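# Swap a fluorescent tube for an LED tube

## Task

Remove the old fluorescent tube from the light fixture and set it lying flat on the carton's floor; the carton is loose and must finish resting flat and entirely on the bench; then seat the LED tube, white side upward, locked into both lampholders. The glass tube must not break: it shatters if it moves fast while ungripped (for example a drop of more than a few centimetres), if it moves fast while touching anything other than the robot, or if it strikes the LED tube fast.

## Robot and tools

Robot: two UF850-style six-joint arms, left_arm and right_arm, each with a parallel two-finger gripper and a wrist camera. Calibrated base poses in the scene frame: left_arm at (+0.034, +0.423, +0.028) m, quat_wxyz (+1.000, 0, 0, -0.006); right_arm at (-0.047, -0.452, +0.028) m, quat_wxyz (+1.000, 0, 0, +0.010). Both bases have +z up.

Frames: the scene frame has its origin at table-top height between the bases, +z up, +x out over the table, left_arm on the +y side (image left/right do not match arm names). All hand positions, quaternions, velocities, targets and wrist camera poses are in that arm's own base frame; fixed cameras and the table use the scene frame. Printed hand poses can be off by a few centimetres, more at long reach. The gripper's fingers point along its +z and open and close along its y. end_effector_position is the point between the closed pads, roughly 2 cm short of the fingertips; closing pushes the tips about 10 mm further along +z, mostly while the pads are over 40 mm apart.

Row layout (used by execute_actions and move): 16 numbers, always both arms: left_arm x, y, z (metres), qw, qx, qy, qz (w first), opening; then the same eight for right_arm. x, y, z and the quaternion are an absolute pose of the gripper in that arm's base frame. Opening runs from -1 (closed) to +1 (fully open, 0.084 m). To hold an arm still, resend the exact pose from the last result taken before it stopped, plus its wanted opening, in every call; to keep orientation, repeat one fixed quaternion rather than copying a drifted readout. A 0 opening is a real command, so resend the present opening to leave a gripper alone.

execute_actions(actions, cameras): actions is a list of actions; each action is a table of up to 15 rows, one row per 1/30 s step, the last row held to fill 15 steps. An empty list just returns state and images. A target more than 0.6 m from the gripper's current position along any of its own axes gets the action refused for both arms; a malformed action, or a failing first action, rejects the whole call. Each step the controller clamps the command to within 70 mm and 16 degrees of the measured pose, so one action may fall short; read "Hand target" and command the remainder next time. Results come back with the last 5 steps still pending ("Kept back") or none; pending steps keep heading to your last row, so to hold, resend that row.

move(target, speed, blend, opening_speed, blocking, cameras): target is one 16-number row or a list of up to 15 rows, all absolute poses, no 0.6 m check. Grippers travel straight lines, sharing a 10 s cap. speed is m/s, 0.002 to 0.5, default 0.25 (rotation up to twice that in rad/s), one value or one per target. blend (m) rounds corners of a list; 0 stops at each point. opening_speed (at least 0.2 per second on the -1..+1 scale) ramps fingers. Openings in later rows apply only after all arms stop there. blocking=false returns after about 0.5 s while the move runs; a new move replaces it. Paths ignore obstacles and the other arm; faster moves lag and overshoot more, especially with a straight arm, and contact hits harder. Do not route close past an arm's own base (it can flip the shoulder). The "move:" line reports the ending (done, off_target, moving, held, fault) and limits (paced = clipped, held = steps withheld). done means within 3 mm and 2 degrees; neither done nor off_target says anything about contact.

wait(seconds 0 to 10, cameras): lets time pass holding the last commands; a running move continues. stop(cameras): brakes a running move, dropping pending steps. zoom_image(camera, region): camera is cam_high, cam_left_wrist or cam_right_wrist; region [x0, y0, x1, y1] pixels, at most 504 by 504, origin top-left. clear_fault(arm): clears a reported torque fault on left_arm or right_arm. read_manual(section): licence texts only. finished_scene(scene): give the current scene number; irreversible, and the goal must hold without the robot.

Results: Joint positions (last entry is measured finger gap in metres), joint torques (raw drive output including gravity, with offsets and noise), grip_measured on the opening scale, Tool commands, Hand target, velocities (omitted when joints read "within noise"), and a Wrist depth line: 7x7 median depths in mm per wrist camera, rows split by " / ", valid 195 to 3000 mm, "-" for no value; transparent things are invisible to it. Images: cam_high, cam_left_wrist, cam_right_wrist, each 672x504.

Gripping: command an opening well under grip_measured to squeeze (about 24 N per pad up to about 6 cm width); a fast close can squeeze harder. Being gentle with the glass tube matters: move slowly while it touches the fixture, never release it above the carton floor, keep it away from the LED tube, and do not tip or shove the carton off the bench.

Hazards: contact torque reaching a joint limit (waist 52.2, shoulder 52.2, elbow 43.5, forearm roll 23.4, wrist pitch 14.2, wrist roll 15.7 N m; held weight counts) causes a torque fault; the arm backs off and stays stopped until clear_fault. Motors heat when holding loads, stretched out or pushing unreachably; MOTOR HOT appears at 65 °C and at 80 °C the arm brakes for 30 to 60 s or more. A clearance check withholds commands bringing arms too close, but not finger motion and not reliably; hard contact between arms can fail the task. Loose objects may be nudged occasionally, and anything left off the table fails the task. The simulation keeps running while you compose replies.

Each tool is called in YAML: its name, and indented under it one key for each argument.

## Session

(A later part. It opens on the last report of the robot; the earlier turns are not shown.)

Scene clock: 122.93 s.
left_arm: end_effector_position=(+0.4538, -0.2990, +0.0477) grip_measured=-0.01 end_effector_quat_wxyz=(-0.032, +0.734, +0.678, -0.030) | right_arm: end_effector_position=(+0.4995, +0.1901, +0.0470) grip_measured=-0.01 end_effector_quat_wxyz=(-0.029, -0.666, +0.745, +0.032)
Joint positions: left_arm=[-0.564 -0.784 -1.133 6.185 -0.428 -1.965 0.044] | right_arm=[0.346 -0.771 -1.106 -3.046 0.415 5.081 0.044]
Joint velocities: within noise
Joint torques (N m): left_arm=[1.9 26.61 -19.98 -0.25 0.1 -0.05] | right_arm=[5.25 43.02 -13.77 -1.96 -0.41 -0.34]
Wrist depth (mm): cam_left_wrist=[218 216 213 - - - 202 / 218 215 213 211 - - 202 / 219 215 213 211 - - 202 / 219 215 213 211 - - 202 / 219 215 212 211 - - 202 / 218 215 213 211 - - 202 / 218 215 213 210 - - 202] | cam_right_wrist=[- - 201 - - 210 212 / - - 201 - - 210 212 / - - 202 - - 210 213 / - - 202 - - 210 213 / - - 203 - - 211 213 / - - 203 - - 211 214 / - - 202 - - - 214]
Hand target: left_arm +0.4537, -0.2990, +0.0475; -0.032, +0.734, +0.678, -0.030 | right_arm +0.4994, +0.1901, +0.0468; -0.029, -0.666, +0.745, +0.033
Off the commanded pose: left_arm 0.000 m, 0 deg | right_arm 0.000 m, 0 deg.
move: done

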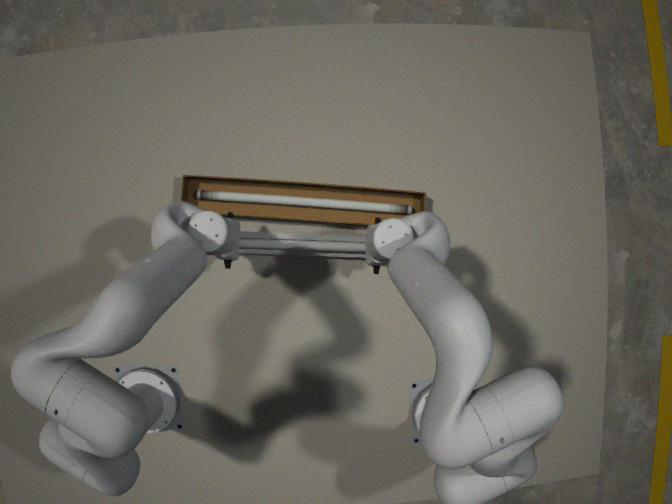

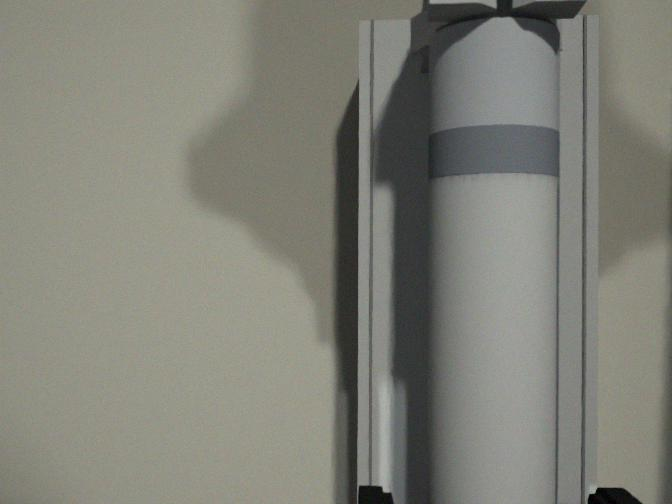

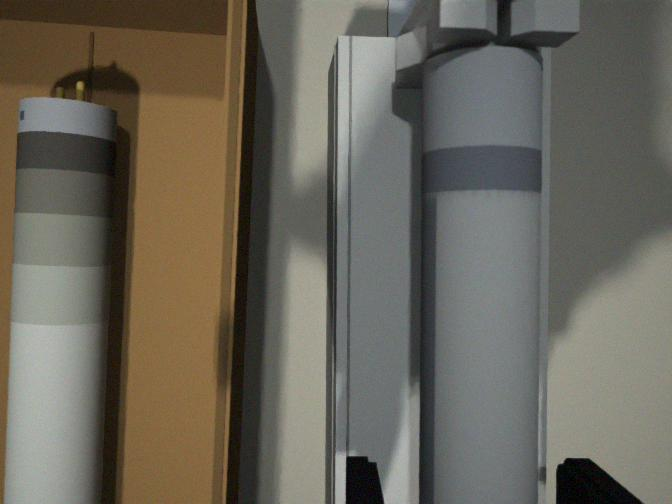

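move:
  target: [0.4537,-0.2990,0.0475,-0.0320,0.7339,0.6778,-0.0296,-1,0.4994,0.1901,0.0468,-0.0291,-0.6659,0.7446,0.0325,-1]
  opening_speed: 0.7
  cameras: ["cam_right_wrist"]

move:
  target:
    - [0.4574,-0.2994,0.0464,-0.1746,0.7135,0.6590,-0.1613,-1,0.5031,0.1896,0.0457,-0.1584,-0.6475,0.7240,0.1772,-1]
    - [0.4605,-0.2996,0.0439,-0.3104,0.6658,0.6149,-0.2867,-1,0.5062,0.1892,0.0432,-0.2817,-0.6041,0.6756,0.3150,-1]
  speed: 0.15
  blend: 0.002

zoom_image:
  camera: "cam_right_wrist"
  region: [330, 0, 610, 210]

zoom_image:
  camera: "cam_left_wrist"
  region: [330, 0, 610, 210]

Scene clock: 124.83 s.
left_arm: end_effector_position=(+0.4533, -0.2989, +0.0474) grip_measured=-0.43 end_effector_quat_wxyz=(-0.033, +0.734, +0.678, -0.030) | right_arm: end_effector_position=(+0.4994, +0.1901, +0.0468) grip_measured=-0.43 end_effector_quat_wxyz=(-0.029, -0.666, +0.745, +0.033)
Joint positions: left_arm=[-0.565 -0.784 -1.133 6.185 -0.429 -1.965 0.025] | right_arm=[0.346 -0.772 -1.106 -3.046 0.414 5.081 0.025]
Joint velocities: within noise
Joint torques (N m): left_arm=[5.34 26.29 -27.79 1.32 4.05 0.07] | right_arm=[5.12 40.4 -13.52 -2.13 -1.41 -0.28]
Wrist depth (mm): cam_left_wrist=[219 215 213 - - - 202 / 218 215 213 211 - - 202 / 218 215 213 210 - - 201 / 218 215 213 210 - - 202 / 218 215 213 210 - - 202 / 218 215 213 210 - - 201 / 218 215 213 210 - - 201] | cam_right_wrist=[- - 201 - - 209 212 / - - 201 - - 210 212 / - - 201 - - 210 212 / - - 202 - - 210 213 / - - 202 - - 211 213 / - - 202 - - 211 214 / - - 202 - - 212 214]
Hand target: left_arm +0.4537, -0.2990, +0.0475; -0.032, +0.734, +0.678, -0.030 | right_arm +0.4994, +0.1901, +0.0468; -0.029, -0.666, +0.745, +0.033
Off the commanded pose: left_arm 0.000 m, 0 deg | right_arm 0.000 m, 0 deg.
move: done
Images, in order (width x height): cam_right_wrist 672x504.

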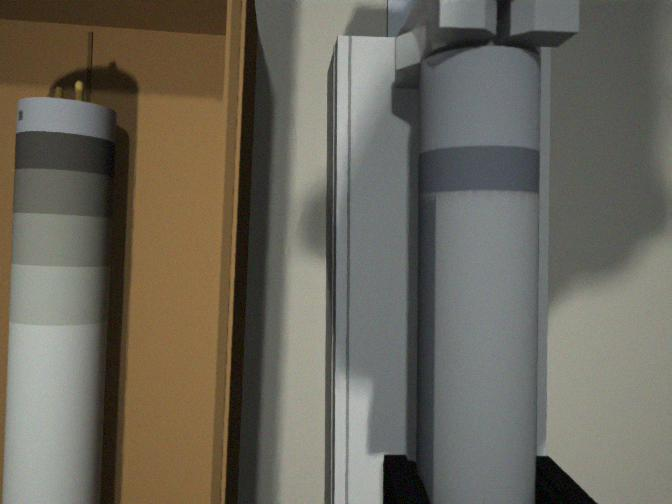

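Scene clock: 128.03 s.
left_arm: end_effector_position=(+0.4589, -0.2989, +0.0456) grip_measured=-0.44 end_effector_quat_wxyz=(-0.314, +0.665, +0.613, -0.289) | right_arm: end_effector_position=(+0.5057, +0.1894, +0.0436) grip_measured=-0.43 end_effector_quat_wxyz=(-0.282, -0.604, +0.675, +0.316)
Joint positions: left_arm=[-0.452 -1.249 -1.795 5.996 -1.4 -1.764 0.025] | right_arm=[0.239 -1.235 -1.763 -2.87 1.379 4.89 0.025]
Joint velocities: within noise
Joint torques (N m): left_arm=[12.56 37.57 -38.78 3.56 5.48 -0.3] | right_arm=[-12.45 49.8 -20.83 -9.33 -5.68 -0.5]
Wrist depth (mm): cam_left_wrist=[484 441 - - - - - / 509 440 379 - - - - / 633 437 379 - - - - / 633 436 378 - - - - / 631 435 377 - - - - / 627 436 376 - - - - / 625 434 375 - - - -] | cam_right_wrist=[- - - - - - 448 / - - - - - 327 452 / - - - - - 329 455 / - - - - - 331 456 / - - - - - 333 462 / - - - - - 359 511 / - - - - - 361 518]
Hand target: left_arm +0.4605, -0.2996, +0.0439; -0.310, +0.666, +0.615, -0.287 | right_arm +0.5062, +0.1892, +0.0432; -0.282, -0.604, +0.676, +0.315
Off the commanded pose: left_arm 0.002 m, 1 deg | right_arm 0.001 m, 0 deg.
move: done

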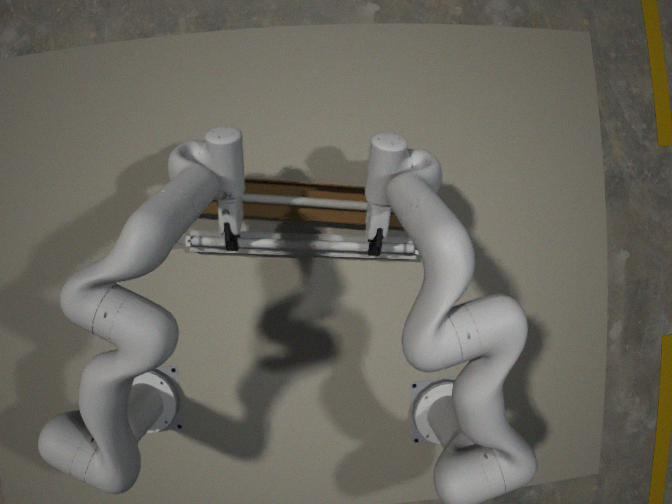

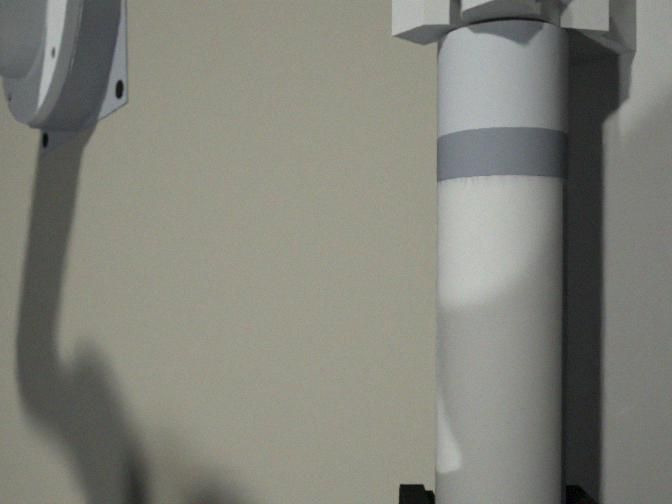

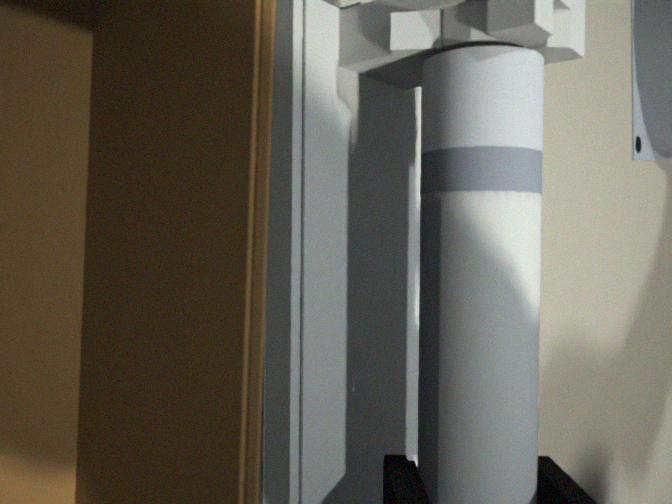

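Scaled by 1.800.

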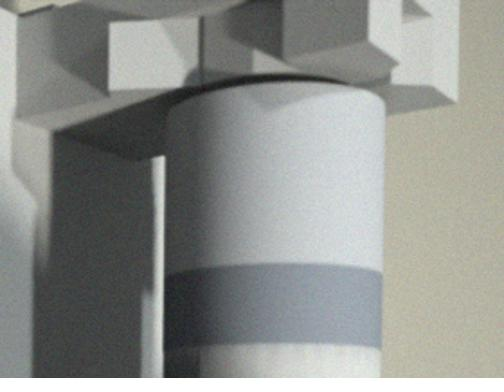

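Scaled by 1.800.

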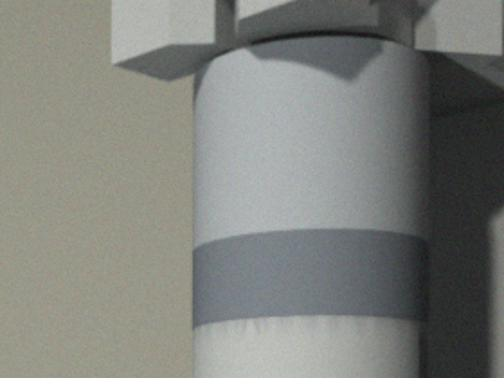

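move:
  target: [0.4589,-0.2989,0.0454,-0.3104,0.6658,0.6149,-0.2867,0,0.5058,0.1894,0.0435,-0.2817,-0.6041,0.6756,0.3150,0]
  opening_speed: 0.4
  cameras: ["cam_left_wrist","cam_right_wrist"]

zoom_image:
  camera: "cam_right_wrist"
  region: [330, 0, 610, 210]

zoom_image:
  camera: "cam_left_wrist"
  region: [330, 0, 610, 210]

Scene clock: 130.97 s.
left_arm: end_effector_position=(+0.4589, -0.2990, +0.0458) grip_measured=-0.02 end_effector_quat_wxyz=(-0.311, +0.666, +0.615, -0.287) | right_arm: end_effector_position=(+0.5058, +0.1894, +0.0435) grip_measured=-0.01 end_effector_quat_wxyz=(-0.282, -0.604, +0.676, +0.315)
Joint positions: left_arm=[-0.452 -1.242 -1.786 5.995 -1.389 -1.763 0.043] | right_arm=[0.239 -1.233 -1.761 -2.87 1.377 4.89 0.044]
Joint velocities: within noise
Joint torques (N m): left_arm=[1.46 27.6 -19.3 -0.14 1.17 -0.22] | right_arm=[5 51.54 -15.68 -1.67 1.08 -0.44]
Wrist depth (mm): cam_left_wrist=[480 432 - - - - - / 504 431 374 - - - - / 610 429 373 - - - - / 609 428 372 - - - - / 607 427 371 - - - - / 604 426 370 - - - - / 604 426 349 - - - -] | cam_right_wrist=[- - - - - - 443 / - - - - - 324 445 / - - - - - 327 449 / - - - - - 328 450 / - - - - - 329 453 / - - - - - 331 458 / - - - - - 312 461]
Hand target: left_arm +0.4589, -0.2989, +0.0454; -0.310, +0.666, +0.615, -0.287 | right_arm +0.5058, +0.1894, +0.0435; -0.282, -0.604, +0.676, +0.315
Off the commanded pose: left_arm 0.000 m, 0 deg | right_arm 0.000 m, 0 deg.
move: done
Images, in order (width x height): cam_left_wrist 672x504, cam_right_wrist 672x504.

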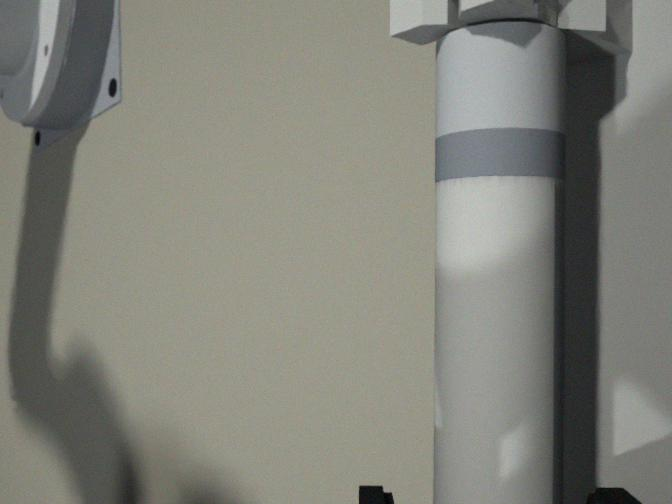

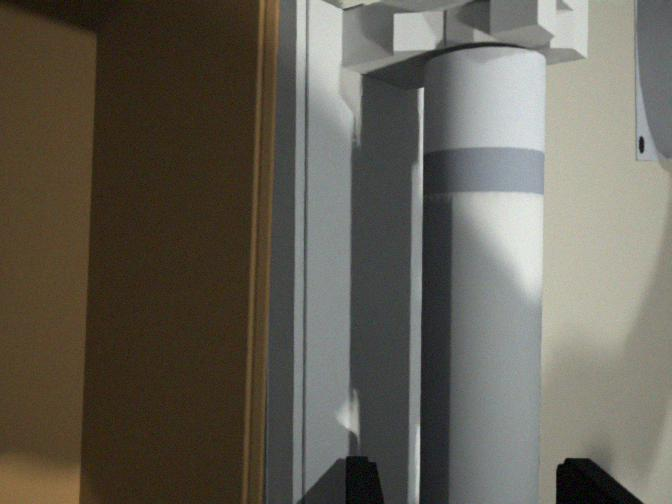

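Scaled by 1.800.

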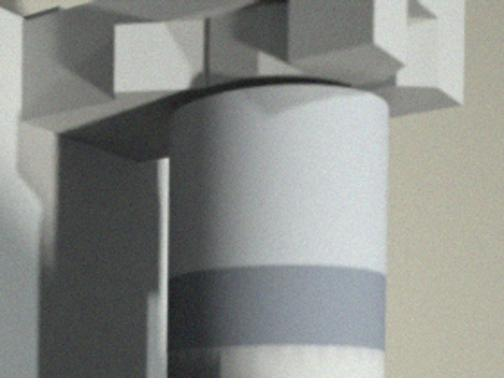

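Scaled by 1.800.

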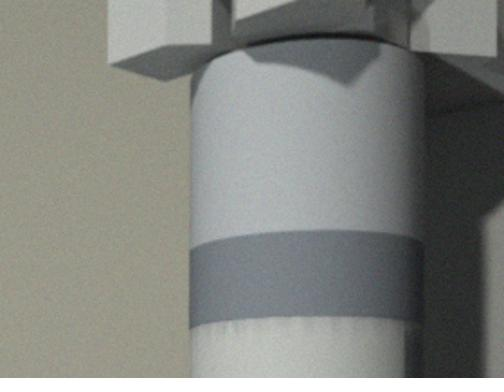

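move:
  target:
    - [0.5154,-0.3035,0.0932,-0.3104,0.6658,0.6149,-0.2867,0.0,0.5622,0.1831,0.0909,-0.2817,-0.6041,0.6756,0.3150,0.0]
    - [0.5154,-0.3035,0.16,-0.1,0.7280,0.6725,-0.09,0.0,0.5473,0.1833,0.16,-0.0870,-0.6609,0.7390,0.0973,0.0]
    - [0.5540,-0.3074,0.155,0,0.7346,0.6785,0,0,0.3950,0.2015,0.155,0,-0.6666,0.7454,0,0]
  speed: [0.08,0.2,0.2]
  blend: [0,0.02,0]

zoom_image:
  camera: "cam_right_wrist"
  region: [0, 60, 280, 270]

zoom_image:
  camera: "cam_left_wrist"
  region: [0, 60, 280, 270]

Scene clock: 135.33 s.
left_arm: end_effector_position=(+0.5540, -0.3074, +0.1550) grip_measured=-0.01 end_effector_quat_wxyz=(+0.000, +0.735, +0.679, +0.000) | right_arm: end_effector_position=(+0.3951, +0.2015, +0.1550) grip_measured=-0.01 end_effector_quat_wxyz=(+0.000, -0.667, +0.745, +0.000)
Joint positions: left_arm=[-0.507 -0.732 -1.365 6.283 -0.633 -1.998 0.044] | right_arm=[0.472 -0.355 -0.767 -3.141 0.412 5.295 0.044]
Joint velocities: within noise
Joint torques (N m): left_arm=[0.46 26.63 -24.89 -0.22 0.18 0.04] | right_arm=[7.14 30.86 -15.76 -2.39 -0.33 -0.22]
Wrist depth (mm): cam_left_wrist=[314 314 314 314 284 278 313 / 314 231 314 314 309 309 313 / 315 237 277 314 309 309 313 / 314 238 278 314 308 309 313 / 314 238 279 309 309 309 313 / 314 238 280 309 309 308 313 / 314 238 280 309 309 308 313] | cam_right_wrist=[312 312 312 312 313 313 312 / 278 234 313 313 313 313 313 / 281 235 298 314 313 314 313 / 283 235 299 314 314 314 314 / 286 236 300 315 314 314 314 / 289 236 302 315 315 315 316 / 291 237 303 316 315 316 316]
Hand target: left_arm +0.5540, -0.3074, +0.1550; +0.000, +0.735, +0.678, +0.000 | right_arm +0.3950, +0.2015, +0.1550; +0.000, -0.667, +0.745, +0.000
Off the commanded pose: left_arm 0.000 m, 0 deg | right_arm 0.000 m, 0 deg.
move: done

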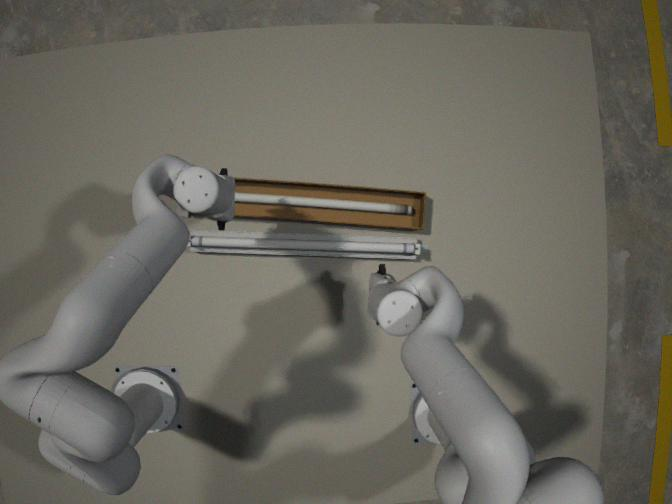

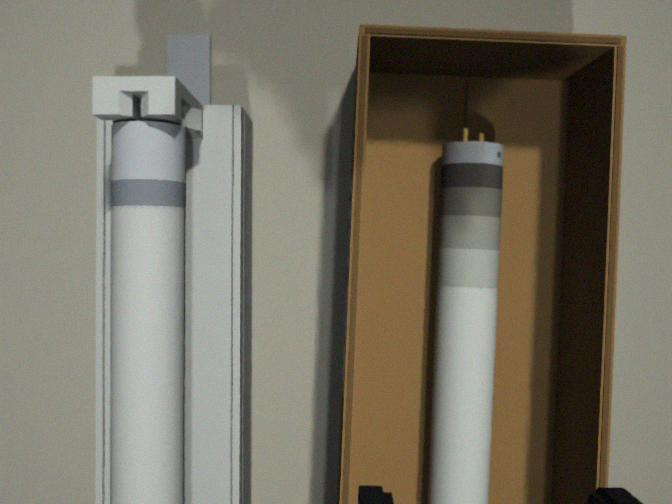

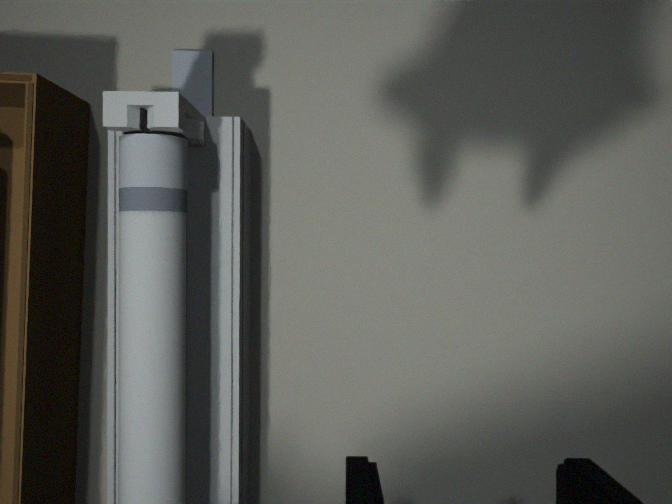

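Scaled by 1.800.

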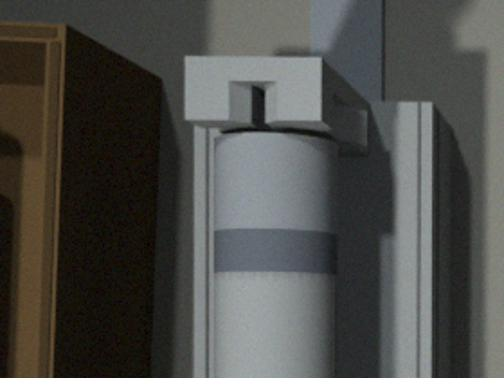

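Scaled by 1.800.

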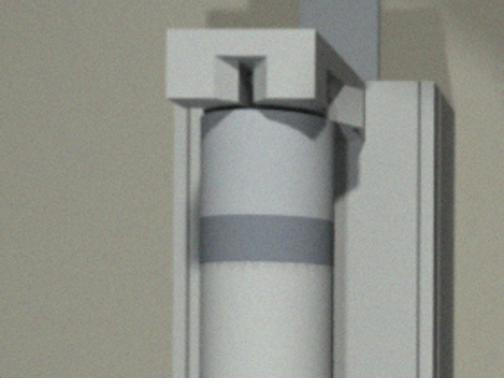

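move:
  target:
    - [0.5540,-0.3074,0.155,0,0.7346,0.6785,0,0,0.4650,0.194,0.15,0,-0.6666,0.7454,0,0.0]
    - [0.5540,-0.3074,0.155,0,0.7346,0.6785,0,0,0.4650,0.194,0.15,0.3597,-0.6159,0.6887,-0.1312,0.0]
    - [0.5540,-0.3074,0.155,0,0.7346,0.6785,0,0,0.4416,0.1961,0.0926,0.2604,-0.6136,0.6861,-0.2912,0.0]
  speed: 0.25
  cameras: ["cam_right_wrist"]

zoom_image:
  camera: "cam_right_wrist"
  region: [340, 80, 520, 300]

Scene clock: 139.23 s.
left_arm: end_effector_position=(+0.5540, -0.3074, +0.1550) grip_measured=-0.01 end_effector_quat_wxyz=(+0.000, +0.735, +0.679, +0.000) | right_arm: end_effector_position=(+0.4416, +0.1961, +0.0926) grip_measured=-0.01 end_effector_quat_wxyz=(+0.260, -0.614, +0.686, -0.291)
Joint positions: left_arm=[-0.507 -0.732 -1.365 6.283 -0.633 -1.998 0.044] | right_arm=[0.68 -0.564 -0.528 -2.375 -0.828 4.747 0.044]
Joint velocities: within noise
Joint torques (N m): left_arm=[0.39 28.08 -24.39 0.34 0.34 -0.07] | right_arm=[5.85 30.44 -7.92 -1.32 -2.02 -0.57]
Wrist depth (mm): cam_left_wrist=[315 314 314 313 284 278 313 / 315 231 314 313 309 309 313 / 313 237 278 313 309 308 313 / 314 238 278 313 309 308 313 / 314 238 279 309 309 308 313 / 314 238 280 309 309 308 313 / 314 238 280 309 309 308 312] | cam_right_wrist=[669 502 404 350 299 258 230 / 670 503 337 257 203 217 229 / 620 503 340 259 199 218 230 / 620 503 341 - 200 218 230 / 619 503 344 - 200 219 231 / 620 502 347 318 200 219 231 / 619 536 349 317 200 220 224]
Hand target: left_arm +0.5540, -0.3074, +0.1550; +0.000, +0.735, +0.679, +0.000 | right_arm +0.4416, +0.1961, +0.0926; +0.260, -0.614, +0.686, -0.291
Off the commanded pose: left_arm 0.000 m, 0 deg | right_arm 0.000 m, 0 deg.
move: done
Images, in order (width x height): cam_right_wrist 672x504.

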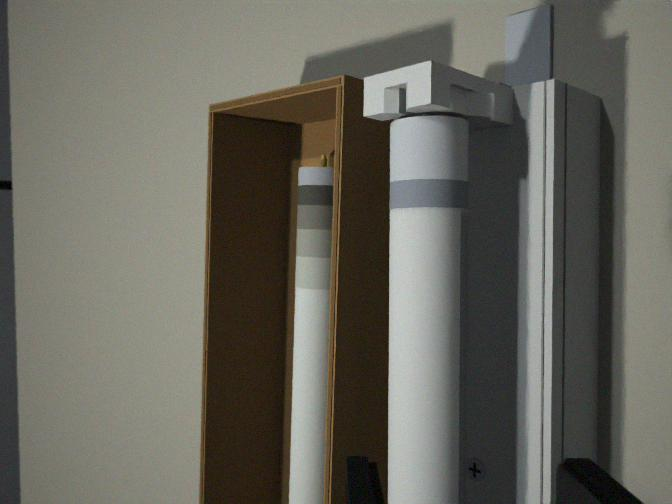

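Scaled by 2.291.

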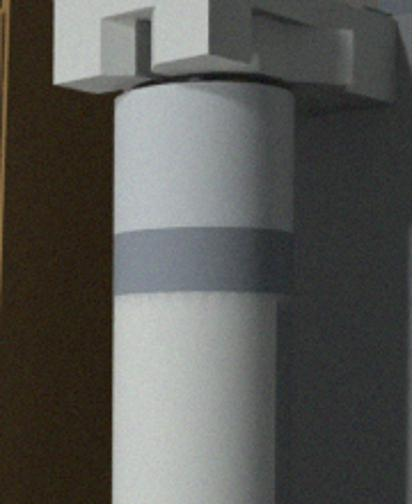

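finished_scene:
  scene: 2

The scene is finished: the task was done.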